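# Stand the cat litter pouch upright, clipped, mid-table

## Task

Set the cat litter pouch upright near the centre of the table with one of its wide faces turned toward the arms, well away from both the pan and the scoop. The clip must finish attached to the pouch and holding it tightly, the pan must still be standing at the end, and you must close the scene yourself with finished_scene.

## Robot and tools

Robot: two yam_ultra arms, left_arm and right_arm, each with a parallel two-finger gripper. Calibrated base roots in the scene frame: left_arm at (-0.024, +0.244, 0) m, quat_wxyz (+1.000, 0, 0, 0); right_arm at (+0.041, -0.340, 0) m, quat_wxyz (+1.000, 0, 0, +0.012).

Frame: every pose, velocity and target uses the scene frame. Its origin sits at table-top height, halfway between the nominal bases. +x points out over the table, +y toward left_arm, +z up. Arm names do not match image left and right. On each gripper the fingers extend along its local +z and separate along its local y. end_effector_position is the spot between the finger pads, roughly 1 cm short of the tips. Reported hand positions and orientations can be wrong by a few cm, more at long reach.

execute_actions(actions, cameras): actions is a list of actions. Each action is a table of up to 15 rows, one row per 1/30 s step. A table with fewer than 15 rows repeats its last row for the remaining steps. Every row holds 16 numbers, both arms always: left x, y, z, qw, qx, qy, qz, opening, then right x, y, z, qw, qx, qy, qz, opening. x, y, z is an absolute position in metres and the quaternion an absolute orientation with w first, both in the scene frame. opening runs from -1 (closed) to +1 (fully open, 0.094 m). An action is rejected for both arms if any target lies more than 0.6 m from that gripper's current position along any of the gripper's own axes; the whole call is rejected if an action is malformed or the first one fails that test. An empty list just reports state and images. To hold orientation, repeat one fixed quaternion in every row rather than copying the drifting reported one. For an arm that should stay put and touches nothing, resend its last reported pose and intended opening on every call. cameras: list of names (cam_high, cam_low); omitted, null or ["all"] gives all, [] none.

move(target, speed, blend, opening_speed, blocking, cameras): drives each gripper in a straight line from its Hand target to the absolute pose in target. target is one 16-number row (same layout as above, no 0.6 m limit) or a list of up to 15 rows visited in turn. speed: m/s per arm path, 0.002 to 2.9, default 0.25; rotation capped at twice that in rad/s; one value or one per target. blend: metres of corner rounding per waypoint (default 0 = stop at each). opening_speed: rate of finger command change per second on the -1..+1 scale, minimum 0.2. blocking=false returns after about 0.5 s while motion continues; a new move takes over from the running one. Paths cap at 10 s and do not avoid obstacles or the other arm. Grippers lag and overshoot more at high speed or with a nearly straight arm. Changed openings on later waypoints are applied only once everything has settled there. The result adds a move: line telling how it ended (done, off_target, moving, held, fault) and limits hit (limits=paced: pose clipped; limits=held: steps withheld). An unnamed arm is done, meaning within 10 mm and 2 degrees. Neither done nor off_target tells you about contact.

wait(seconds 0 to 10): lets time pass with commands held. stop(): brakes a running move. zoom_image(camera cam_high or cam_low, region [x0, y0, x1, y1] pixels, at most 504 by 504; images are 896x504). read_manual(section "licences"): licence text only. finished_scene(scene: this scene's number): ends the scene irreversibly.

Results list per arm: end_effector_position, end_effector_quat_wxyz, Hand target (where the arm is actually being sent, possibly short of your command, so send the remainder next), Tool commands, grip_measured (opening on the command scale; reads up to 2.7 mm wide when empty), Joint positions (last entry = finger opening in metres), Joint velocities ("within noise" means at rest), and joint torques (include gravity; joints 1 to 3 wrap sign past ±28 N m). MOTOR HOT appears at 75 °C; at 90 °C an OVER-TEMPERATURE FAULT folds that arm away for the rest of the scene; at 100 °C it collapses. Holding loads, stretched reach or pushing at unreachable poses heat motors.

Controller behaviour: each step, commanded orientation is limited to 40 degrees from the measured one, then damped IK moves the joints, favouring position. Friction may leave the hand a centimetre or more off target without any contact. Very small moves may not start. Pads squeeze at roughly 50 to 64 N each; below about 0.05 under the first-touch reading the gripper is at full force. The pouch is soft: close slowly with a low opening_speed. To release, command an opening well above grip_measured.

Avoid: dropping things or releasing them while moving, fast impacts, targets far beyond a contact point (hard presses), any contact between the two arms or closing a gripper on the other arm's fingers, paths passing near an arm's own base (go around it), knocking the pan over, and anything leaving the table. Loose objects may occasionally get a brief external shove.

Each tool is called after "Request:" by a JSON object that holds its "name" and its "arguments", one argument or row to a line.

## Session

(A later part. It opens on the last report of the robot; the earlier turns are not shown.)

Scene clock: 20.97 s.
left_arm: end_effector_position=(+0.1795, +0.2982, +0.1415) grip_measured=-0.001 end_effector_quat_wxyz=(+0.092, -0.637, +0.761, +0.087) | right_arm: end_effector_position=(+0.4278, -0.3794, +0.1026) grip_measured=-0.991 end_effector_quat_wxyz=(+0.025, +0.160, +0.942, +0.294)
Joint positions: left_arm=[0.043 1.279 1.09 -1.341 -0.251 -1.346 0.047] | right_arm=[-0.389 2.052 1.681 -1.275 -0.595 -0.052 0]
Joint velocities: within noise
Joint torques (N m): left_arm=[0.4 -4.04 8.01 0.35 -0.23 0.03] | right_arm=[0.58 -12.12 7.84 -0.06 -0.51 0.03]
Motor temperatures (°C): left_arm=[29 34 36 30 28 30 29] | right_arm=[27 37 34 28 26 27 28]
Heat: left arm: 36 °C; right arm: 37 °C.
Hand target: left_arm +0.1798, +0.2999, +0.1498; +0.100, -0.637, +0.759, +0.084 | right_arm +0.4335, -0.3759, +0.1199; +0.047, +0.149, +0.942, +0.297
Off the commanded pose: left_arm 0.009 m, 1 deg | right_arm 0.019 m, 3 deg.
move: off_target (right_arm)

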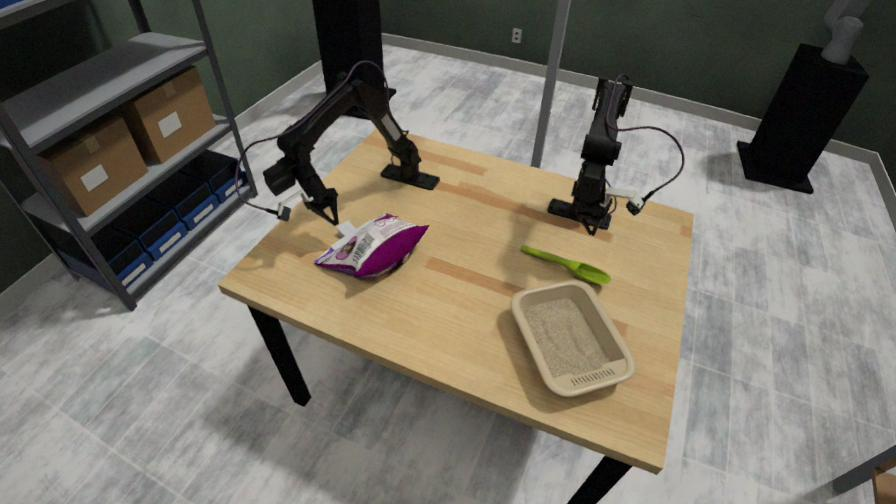

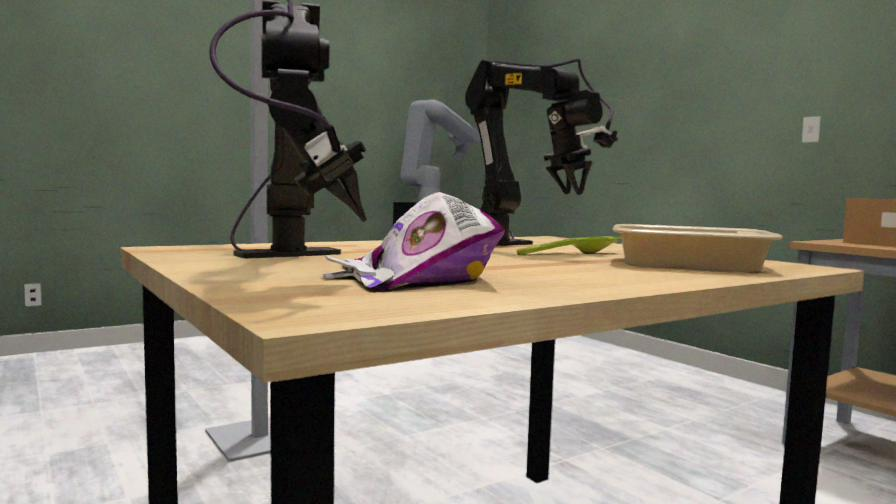

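Request:
{"name": "move", "arguments": {
  "target": [
    [0.18, 0.35, 0.18, 0.1, -0.6373, 0.7594, 0.0839, 0.0, 0.408, -0.408, 0.065, 0.0470, 0.1492, 0.9420, 0.2970, -0.149],
    [0.18, 0.35, 0.18, 0.1, -0.6373, 0.7594, 0.0839, 0.0, 0.4195, -0.3835, 0.010, 0.0470, 0.1492, 0.9420, 0.2970, -0.149],
    [0.18, 0.35, 0.18, 0.1, -0.6373, 0.7594, 0.0839, 0.0, 0.4195, -0.3835, 0.007, 0.0470, 0.1492, 0.9420, 0.2970, -1]
  ],
  "speed": [0.2,0.12,0.1],
  "opening_speed": 1.2
}}

Request:
{"name": "zoom_image", "arguments": {
  "camera": "cam_high",
  "region": [310, 200, 370, 260]
}}

Request:
{"name": "zoom_image", "arguments": {
  "camera": "cam_low",
  "region": [310, 220, 400, 300]
}}

Scene clock: 25.23 s.
left_arm: end_effector_position=(+0.1796, +0.3482, +0.1757) grip_measured=-0.001 end_effector_quat_wxyz=(+0.100, -0.637, +0.760, +0.082) | right_arm: end_effector_position=(+0.4215, -0.3812, +0.0263) grip_measured=-0.740 end_effector_quat_wxyz=(+0.057, +0.150, +0.935, +0.315)
Joint positions: left_arm=[0.289 1.294 1.233 -1.391 -0.23 -1.093 0.047] | right_arm=[-0.421 2.086 1.393 -0.923 -0.651 -0.095 0.012]
Joint velocities: within noise
Joint torques (N m): left_arm=[0.47 -2.71 8.27 0.49 -0.16 0.03] | right_arm=[0.69 -7.36 3.78 0.44 0 0.05]
Motor temperatures (°C): left_arm=[29 33 37 30 28 30 29] | right_arm=[27 38 34 28 26 27 28]
Heat: left arm: 37 °C; right arm: 38 °C.
Hand target: left_arm +0.1800, +0.3499, +0.1799; +0.100, -0.637, +0.759, +0.084 | right_arm +0.4188, -0.3834, +0.0077; +0.046, +0.149, +0.942, +0.297
Off the commanded pose: left_arm 0.005 m, 0 deg | right_arm 0.020 m, 3 deg.
move: off_target (right_arm); target 3's new opening was sent with right_arm's hand 0.019 m and 1 deg from that target

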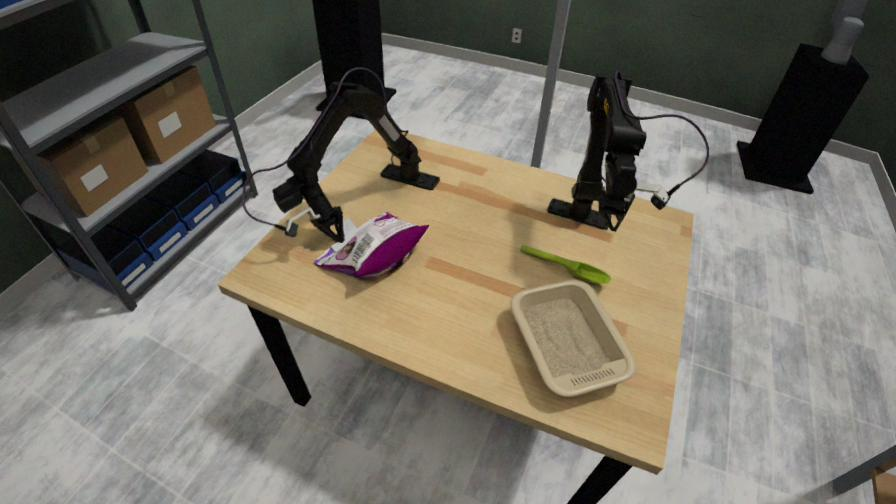

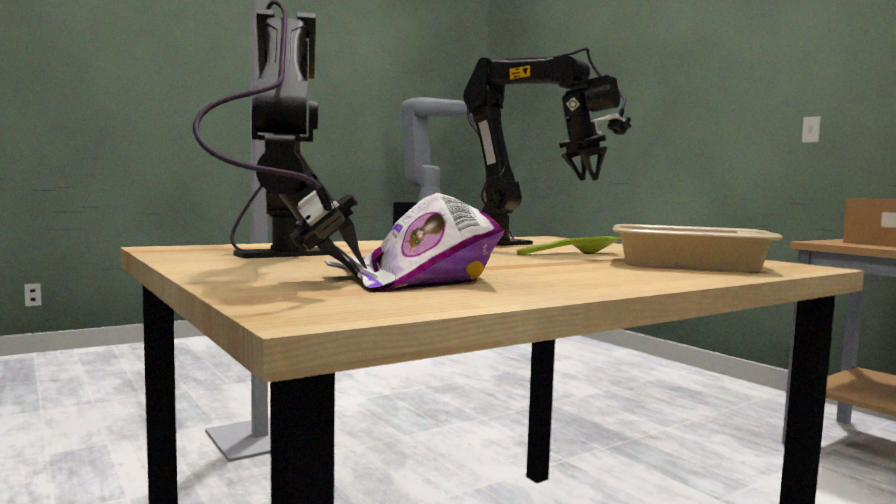

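Scaled by 8.400.

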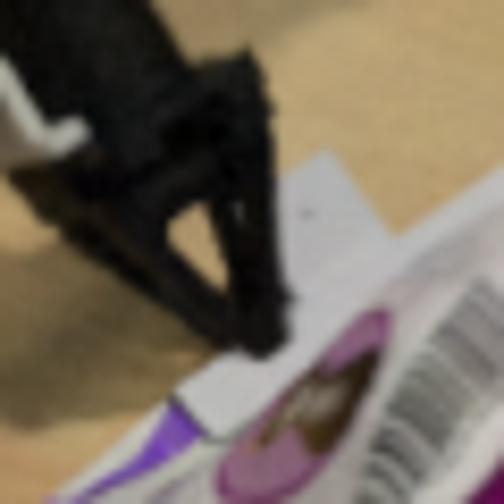

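Scaled by 5.600.

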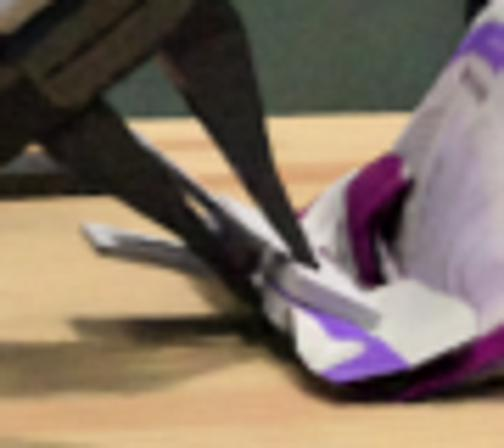

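Request:
{"name": "move", "arguments": {
  "target": [0.18, 0.35, 0.18, 0.1, -0.6373, 0.7594, 0.0839, 0.0, 0.4255, -0.378, 0.065, 0.0470, 0.1492, 0.9420, 0.2970, -1],
  "speed": 0.07
}}

Request:
{"name": "zoom_image", "arguments": {
  "camera": "cam_high",
  "region": [300, 180, 440, 300]
}}

Request:
{"name": "zoom_image", "arguments": {
  "camera": "cam_low",
  "region": [310, 180, 450, 300]
}}

Scene clock: 28.50 s.
left_arm: end_effector_position=(+0.1796, +0.3481, +0.1757) grip_measured=-0.001 end_effector_quat_wxyz=(+0.099, -0.637, +0.760, +0.082) | right_arm: end_effector_position=(+0.4218, -0.3788, +0.0433) grip_measured=-0.740 end_effector_quat_wxyz=(+0.034, +0.154, +0.941, +0.298)
Joint positions: left_arm=[0.289 1.294 1.233 -1.391 -0.23 -1.092 0.047] | right_arm=[-0.397 2.078 1.473 -1.034 -0.607 -0.07 0.012]
Joint velocities: within noise
Joint torques (N m): left_arm=[0.42 -2.66 8.17 0.54 -0.19 0.06] | right_arm=[0.4 -12.83 8.06 -0.35 -0.47 0.04]
Motor temperatures (°C): left_arm=[29 32 37 30 28 30 28] | right_arm=[27 39 34 28 26 27 28]
Heat: left arm: 37 °C; right arm: 39 °C.
Hand target: left_arm +0.1800, +0.3499, +0.1799; +0.100, -0.637, +0.760, +0.084 | right_arm +0.4252, -0.3778, +0.0645; +0.047, +0.149, +0.942, +0.297
Off the commanded pose: left_arm 0.005 m, 0 deg | right_arm 0.022 m, 2 deg.
move: off_target (right_arm)

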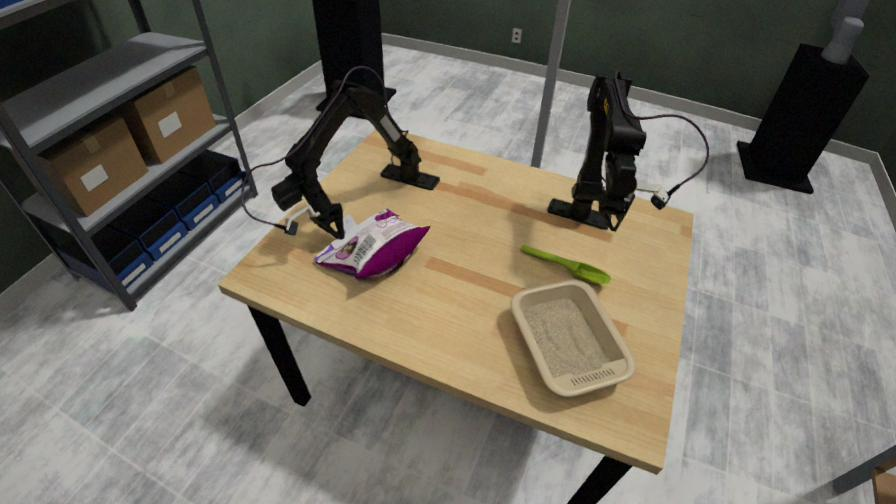

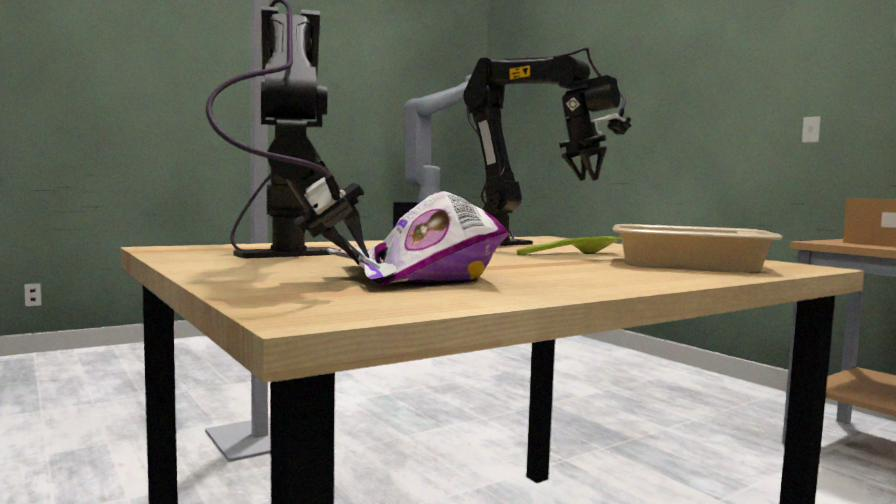

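Scaled by 3.600.

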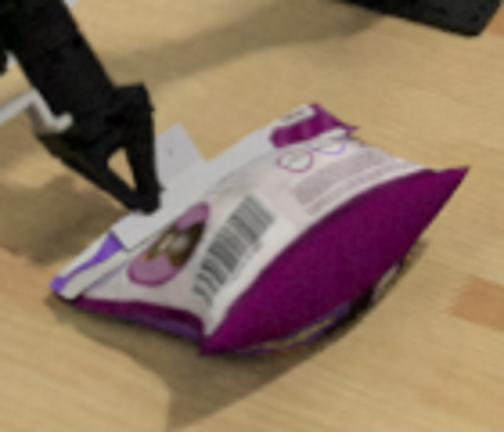

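Scaled by 3.600.

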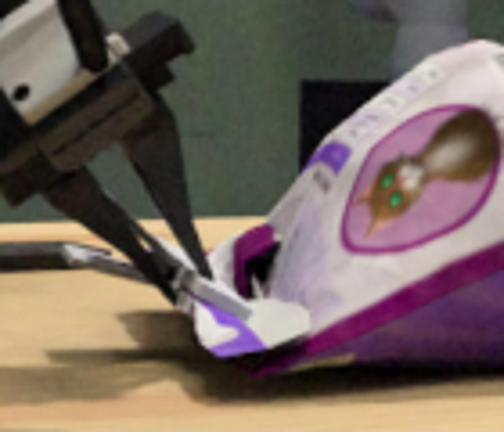

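Request:
{"name": "move", "arguments": {
  "target": [
    [0.18, 0.35, 0.18, 0.1, -0.6373, 0.7594, 0.0839, 0.0, 0.436, -0.365, 0.15, 0.0470, 0.1492, 0.9420, 0.2970, -1],
    [0.18, 0.35, 0.18, 0.1, -0.6373, 0.7594, 0.0839, 0.0, 0.450, -0.325, 0.235, 0.0298, 0.1535, 0.9695, 0.1884, -1]
  ],
  "speed": 0.1,
  "blend": 0.03
}}

Request:
{"name": "zoom_image", "arguments": {
  "camera": "cam_high",
  "region": [300, 170, 450, 310]
}}

Request:
{"name": "zoom_image", "arguments": {
  "camera": "cam_low",
  "region": [310, 120, 550, 300]
}}

Scene clock: 31.53 s.
left_arm: end_effector_position=(+0.1796, +0.3481, +0.1757) grip_measured=-0.001 end_effector_quat_wxyz=(+0.099, -0.637, +0.760, +0.082) | right_arm: end_effector_position=(+0.4476, -0.3235, +0.1940) grip_measured=-0.743 end_effector_quat_wxyz=(+0.030, +0.170, +0.967, +0.189)
Joint positions: left_arm=[0.289 1.294 1.233 -1.391 -0.23 -1.092 0.047] | right_arm=[-0.148 2.051 2.119 -1.557 -0.377 0.238 0.012]
Joint velocities: within noise
Joint torques (N m): left_arm=[0.53 -2.43 7.97 0.5 -0.19 0.08] | right_arm=[-0.61 -15.15 9.96 0.25 -0.38 0.03]
Motor temperatures (°C): left_arm=[29 32 37 30 28 30 28] | right_arm=[27 40 34 28 26 27 28]
Heat: left arm: 37 °C; right arm: 40 °C.
Hand target: left_arm +0.1800, +0.3500, +0.1799; +0.100, -0.637, +0.760, +0.084 | right_arm +0.4478, -0.3244, +0.2333; +0.085, +0.163, +0.964, +0.195
Off the commanded pose: left_arm 0.005 m, 0 deg | right_arm 0.041 m, 2 deg.
joint sent to its limit (right arm) — joint 4 (wrist pitch), lower limit. The joint targets are off in orientation, not in position.
move: off_target (right_arm)

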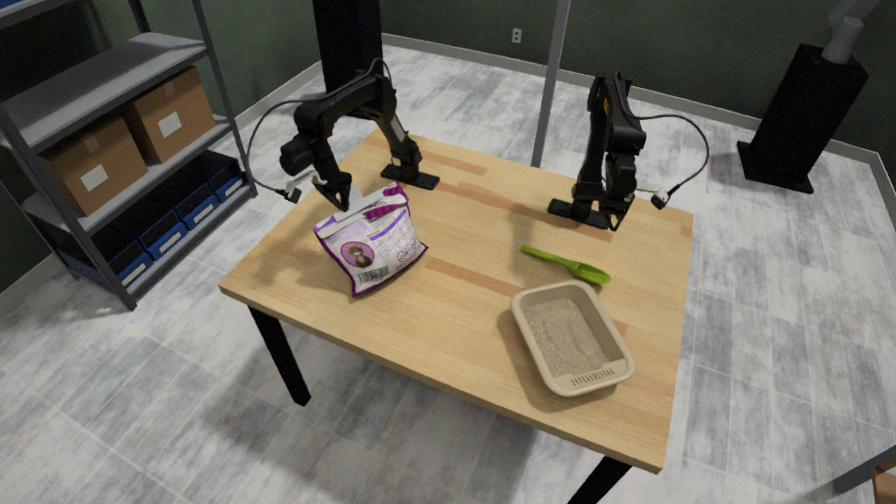

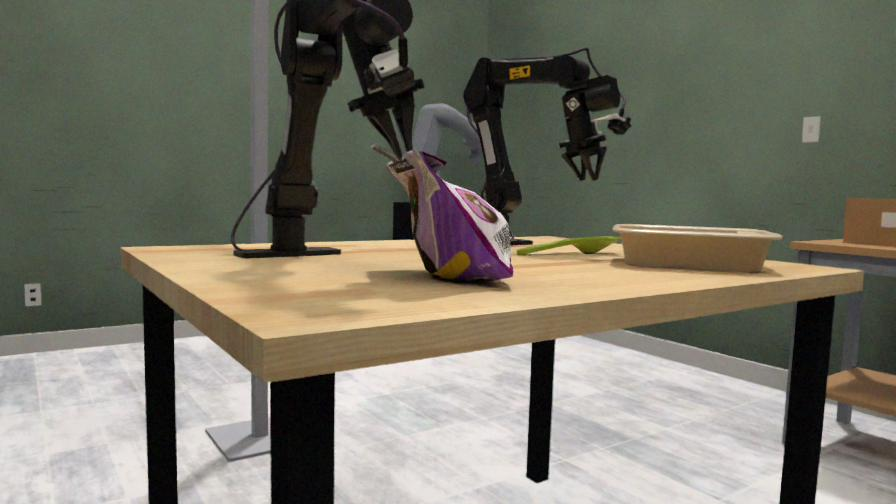

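Scaled by 3.360.

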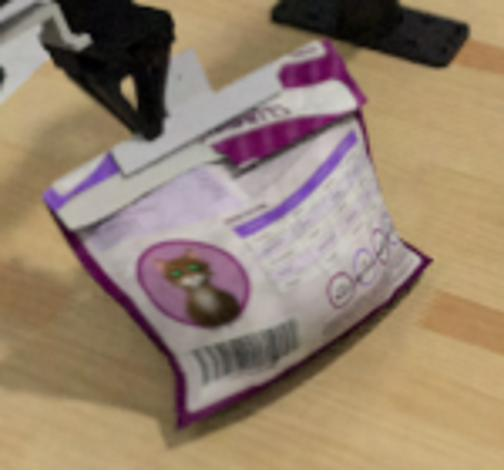

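Scaled by 2.100.

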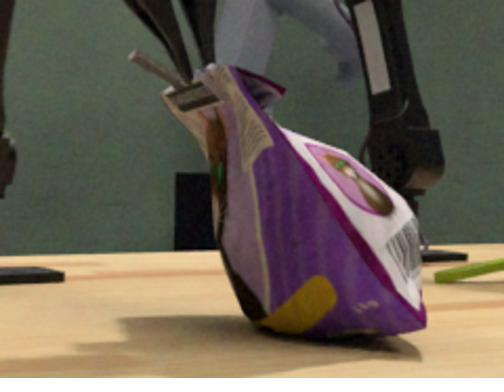

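Request:
{"name": "move", "arguments": {
  "target": [
    [0.18, 0.35, 0.18, 0.1, -0.6373, 0.7594, 0.0839, 0.0, 0.40, -0.22, 0.285, 0.05, 0.3794, 0.916, 0.1206, -1],
    [0.18, 0.35, 0.18, 0.1, -0.6373, 0.7594, 0.0839, 0.0, 0.315, -0.09, 0.285, 0.0839, 0.6373, 0.7596, 0.1, -1]
  ],
  "speed": [0.15,0.2],
  "blend": 0.05
}}

Request:
{"name": "zoom_image", "arguments": {
  "camera": "cam_high",
  "region": [380, 150, 560, 320]
}}

Request:
{"name": "zoom_image", "arguments": {
  "camera": "cam_low",
  "region": [400, 90, 640, 300]
}}

Scene clock: 35.50 s.
left_arm: end_effector_position=(+0.1795, +0.3481, +0.1757) grip_measured=-0.001 end_effector_quat_wxyz=(+0.099, -0.637, +0.760, +0.082) | right_arm: end_effector_position=(+0.3111, -0.0873, +0.2499) grip_measured=-0.756 end_effector_quat_wxyz=(+0.058, +0.604, +0.788, +0.107)
Joint positions: left_arm=[0.289 1.294 1.233 -1.392 -0.23 -1.092 0.047] | right_arm=[0.766 1.842 2.09 -1.59 0.087 2.088 0.011]
Joint velocities: within noise
Joint torques (N m): left_arm=[0.36 -2.47 8.17 0.55 -0.16 0.07] | right_arm=[0.12 -13.09 7.99 0.82 0.38 0.09]
Motor temperatures (°C): left_arm=[29 32 37 30 28 30 28] | right_arm=[27 42 34 28 26 27 29]
Heat: left arm: 37 °C; right arm: 42 °C.
Hand target: left_arm +0.1800, +0.3499, +0.1799; +0.100, -0.637, +0.760, +0.084 | right_arm +0.3144, -0.0906, +0.2835; +0.080, +0.605, +0.775, +0.166
Off the commanded pose: left_arm 0.005 m, 0 deg | right_arm 0.035 m, 6 deg.
joint read past its limit (right arm) — joint 4 (wrist pitch), lower limit.
joint sent to its limit (right arm) — joint 4 (wrist pitch), lower limit; joint 6 (wrist roll), upper limit. The joint targets are off in orientation, not in position.
move: off_target (right_arm)

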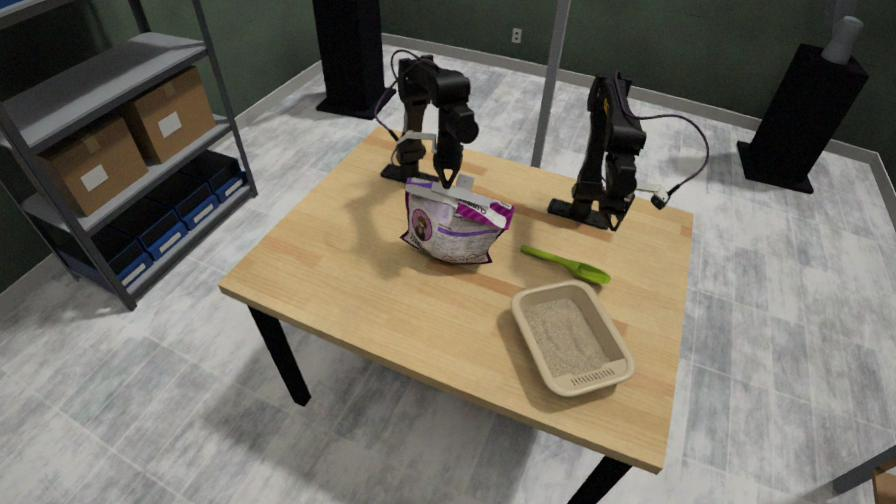

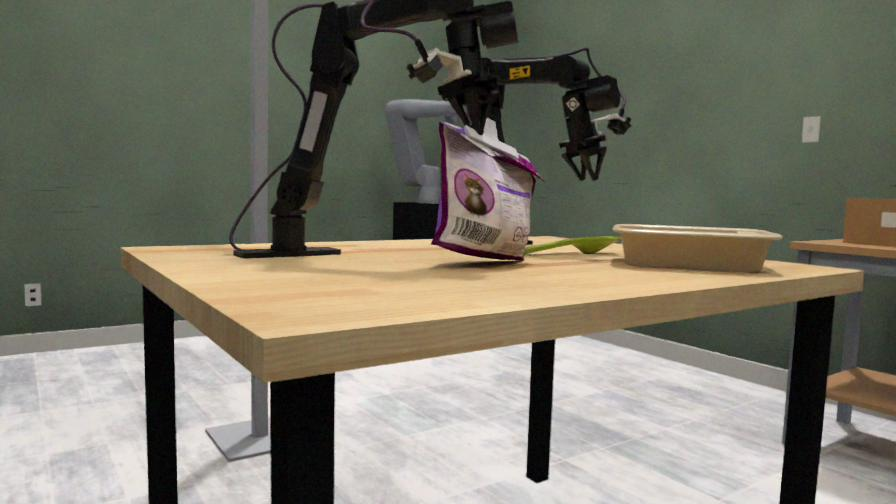

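Scaled by 2.800.

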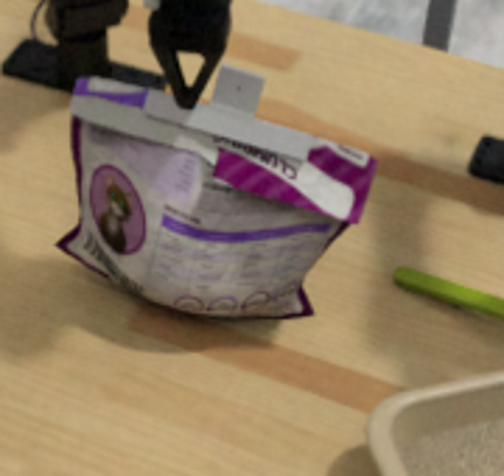

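Scaled by 2.100.

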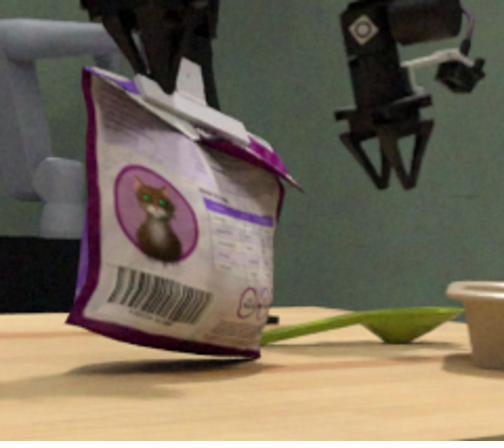

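Request:
{"name": "move", "arguments": {
  "target": [
    [0.18, 0.35, 0.18, 0.1, -0.6373, 0.7594, 0.0839, 0.0, 0.307, -0.098, 0.245, 0.0839, 0.6373, 0.7596, 0.1, -1],
    [0.18, 0.35, 0.18, 0.1, -0.6373, 0.7594, 0.0839, 0.0, 0.312, -0.105, 0.2, 0.0839, 0.6373, 0.7596, 0.1, -1]
  ],
  "speed": 0.08,
  "blend": 0.02
}}

Request:
{"name": "zoom_image", "arguments": {
  "camera": "cam_high",
  "region": [380, 150, 560, 320]
}}

Request:
{"name": "zoom_image", "arguments": {
  "camera": "cam_low",
  "region": [400, 90, 640, 300]
}}

Scene clock: 38.00 s.
left_arm: end_effector_position=(+0.1795, +0.3481, +0.1757) grip_measured=-0.001 end_effector_quat_wxyz=(+0.099, -0.637, +0.760, +0.082) | right_arm: end_effector_position=(+0.3111, -0.1061, +0.1989) grip_measured=-0.757 end_effector_quat_wxyz=(+0.074, +0.616, +0.779, +0.090)
Joint positions: left_arm=[0.289 1.294 1.233 -1.392 -0.23 -1.092 0.047] | right_arm=[0.748 1.735 1.744 -1.38 0.124 2.096 0.011]
Joint velocities: within noise
Joint torques (N m): left_arm=[0.44 -2.51 8.13 0.52 -0.16 0.07] | right_arm=[-0.43 -8.66 4.52 0.74 -0.04 0]
Motor temperatures (°C): left_arm=[29 32 38 30 28 30 28] | right_arm=[27 42 34 29 26 27 29]
Heat: left arm: 38 °C; right arm: 42 °C.
Hand target: left_arm +0.1800, +0.3499, +0.1799; +0.100, -0.637, +0.760, +0.084 | right_arm +0.3123, -0.1053, +0.2001; +0.073, +0.617, +0.777, +0.102
Off the commanded pose: left_arm 0.005 m, 0 deg | right_arm 0.002 m, 4 deg.
joint sent to its limit (right arm) — joint 6 (wrist roll), upper limit. The joint targets are off in orientation, not in position.
move: off_target (right_arm)

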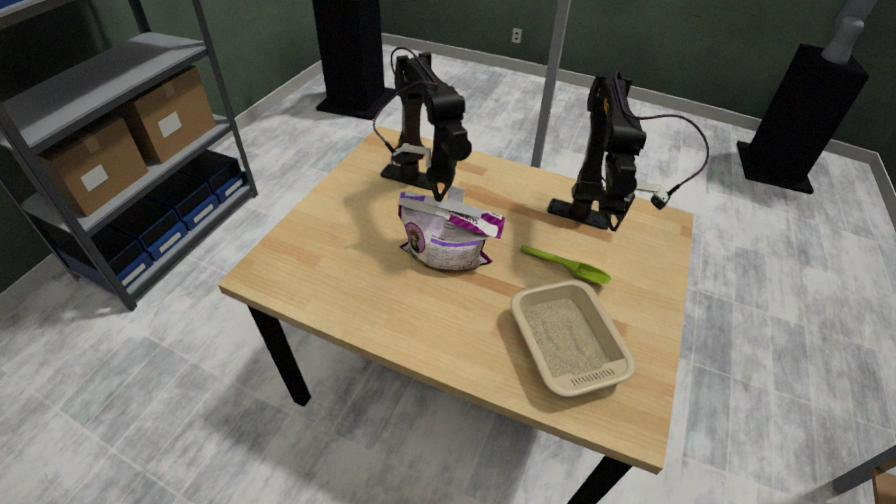

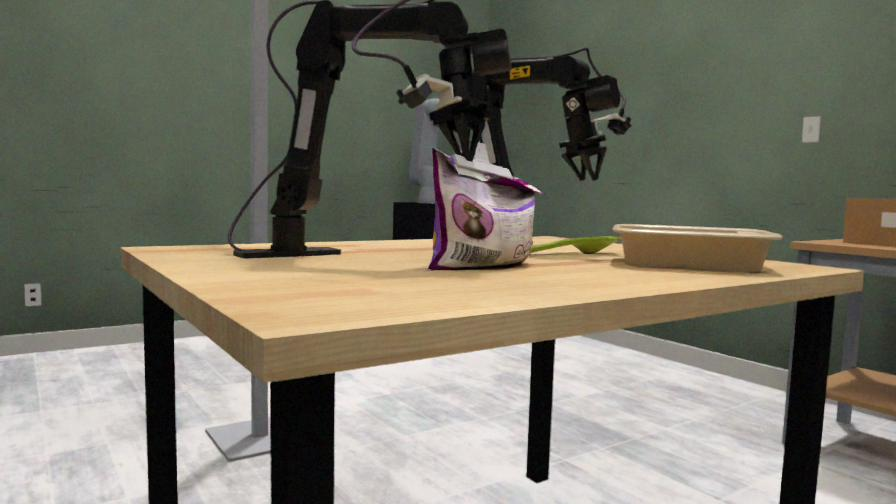

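Scaled by 2.800.

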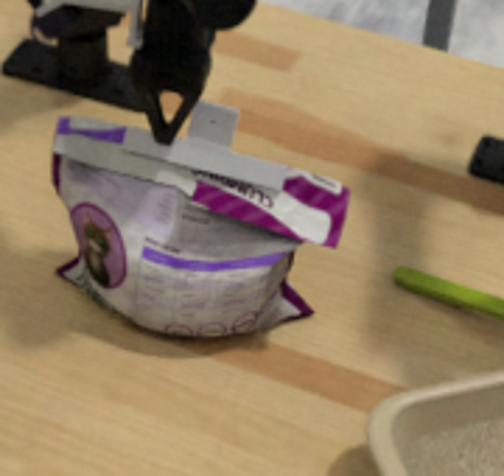

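Scaled by 2.100.

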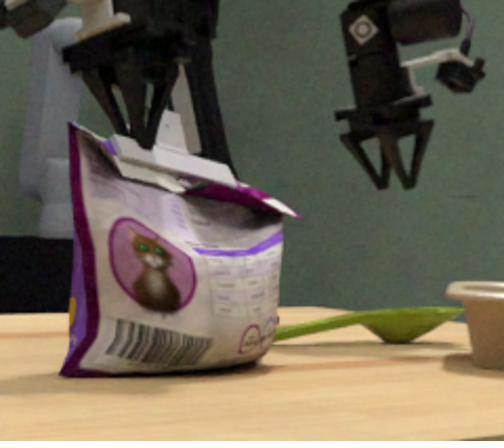

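Request:
{"name": "move", "arguments": {
  "target": [
    [0.18, 0.35, 0.18, 0.1, -0.6373, 0.7594, 0.0839, 0.0, 0.311, -0.106, 0.195, 0.074, 0.616, 0.779, 0.09, -1],
    [0.18, 0.35, 0.18, 0.1, -0.6373, 0.7594, 0.0839, 0.0, 0.311, -0.106, 0.195, 0.074, 0.616, 0.779, 0.09, -0.2],
    [0.18, 0.35, 0.18, 0.1, -0.6373, 0.7594, 0.0839, 0.0, 0.297, -0.109, 0.25, 0.074, 0.616, 0.779, 0.09, -0.2],
    [0.18, 0.35, 0.18, 0.1, -0.6373, 0.7594, 0.0839, 0.0, 0.27, -0.13, 0.32, 0.13, 0.6, 0.77, 0.09, -0.2]
  ],
  "speed": [0.1,0.1,0.1,0.2],
  "opening_speed": 1.0
}}

Request:
{"name": "zoom_image", "arguments": {
  "camera": "cam_high",
  "region": [380, 150, 560, 320]
}}

Request:
{"name": "zoom_image", "arguments": {
  "camera": "cam_low",
  "region": [400, 90, 640, 300]
}}

Scene clock: 41.83 s.
left_arm: end_effector_position=(+0.1795, +0.3481, +0.1757) grip_measured=-0.001 end_effector_quat_wxyz=(+0.099, -0.637, +0.760, +0.082) | right_arm: end_effector_position=(+0.2712, -0.1269, +0.3202) grip_measured=-0.202 end_effector_quat_wxyz=(+0.131, +0.577, +0.777, +0.217)
Joint positions: left_arm=[0.289 1.294 1.233 -1.392 -0.23 -1.092 0.047] | right_arm=[0.849 1.513 1.941 -1.538 0.231 2.096 0.037]
Joint velocities: within noise
Joint torques (N m): left_arm=[0.58 -2.7 8.24 0.5 -0.16 0] | right_arm=[0.7 -4.08 6.02 0.74 0.36 -0.02]
Motor temperatures (°C): left_arm=[29 32 38 30 28 30 28] | right_arm=[27 42 34 29 26 27 29]
Heat: left arm: 38 °C; right arm: 42 °C.
Hand target: left_arm +0.1800, +0.3499, +0.1799; +0.100, -0.637, +0.759, +0.084 | right_arm +0.2702, -0.1301, +0.3195; +0.140, +0.576, +0.779, +0.206
Off the commanded pose: left_arm 0.005 m, 0 deg | right_arm 0.003 m, 15 deg.
joint sent to its limit (right arm) — joint 4 (wrist pitch), lower limit; joint 6 (wrist roll), upper limit. The joint targets are off in orientation, not in position.
move: off_target (right_arm)

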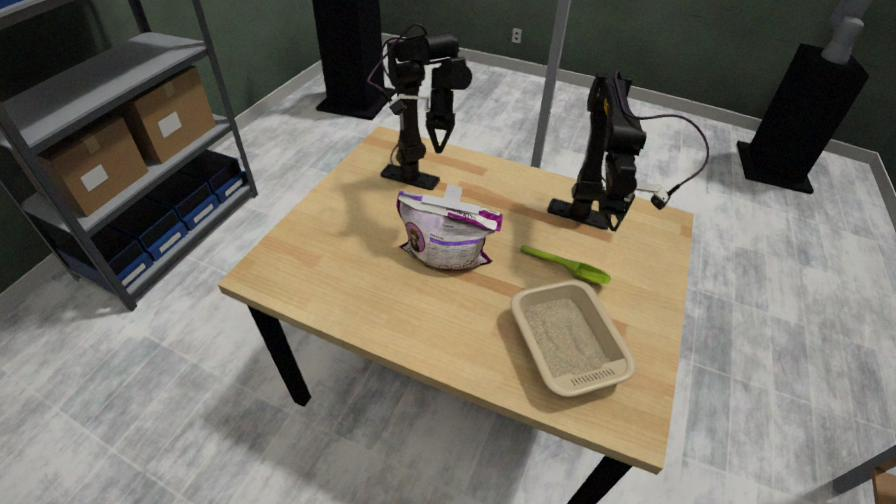

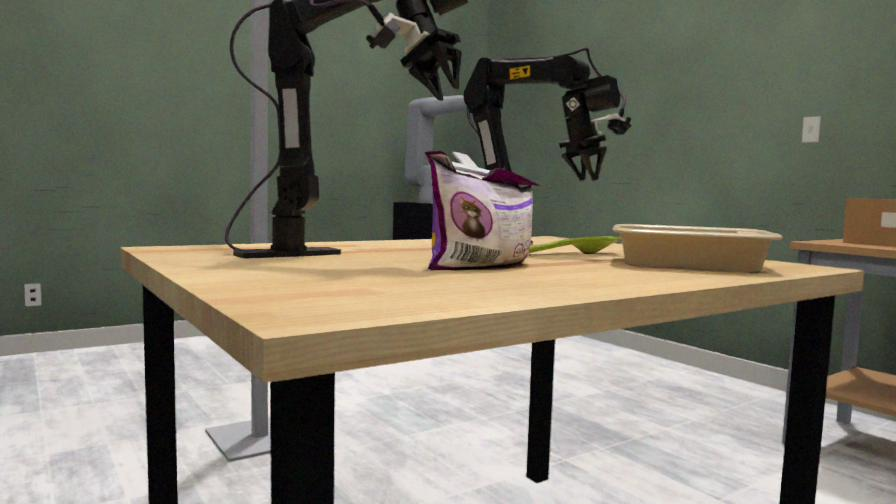

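Scaled by 2.800.

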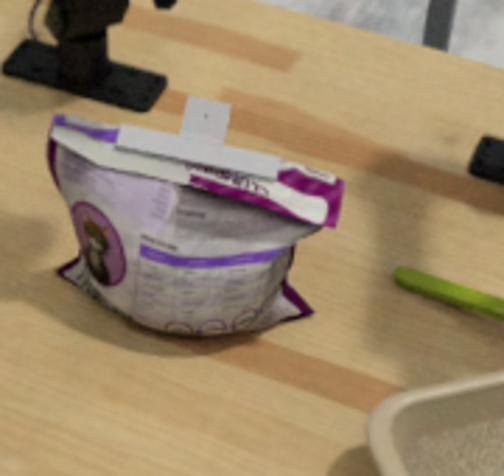

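Scaled by 2.100.

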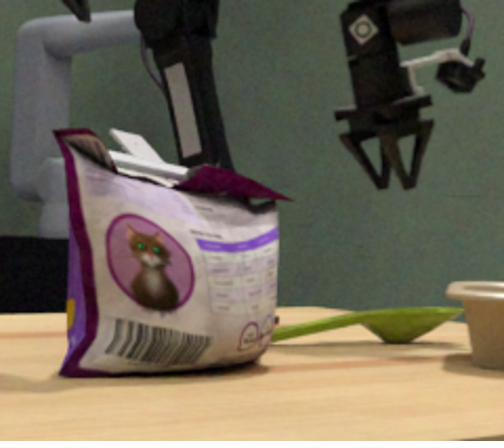

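Request:
{"name": "finished_scene", "arguments": {
  "scene": 2
}}

The scene is finished: the task was done.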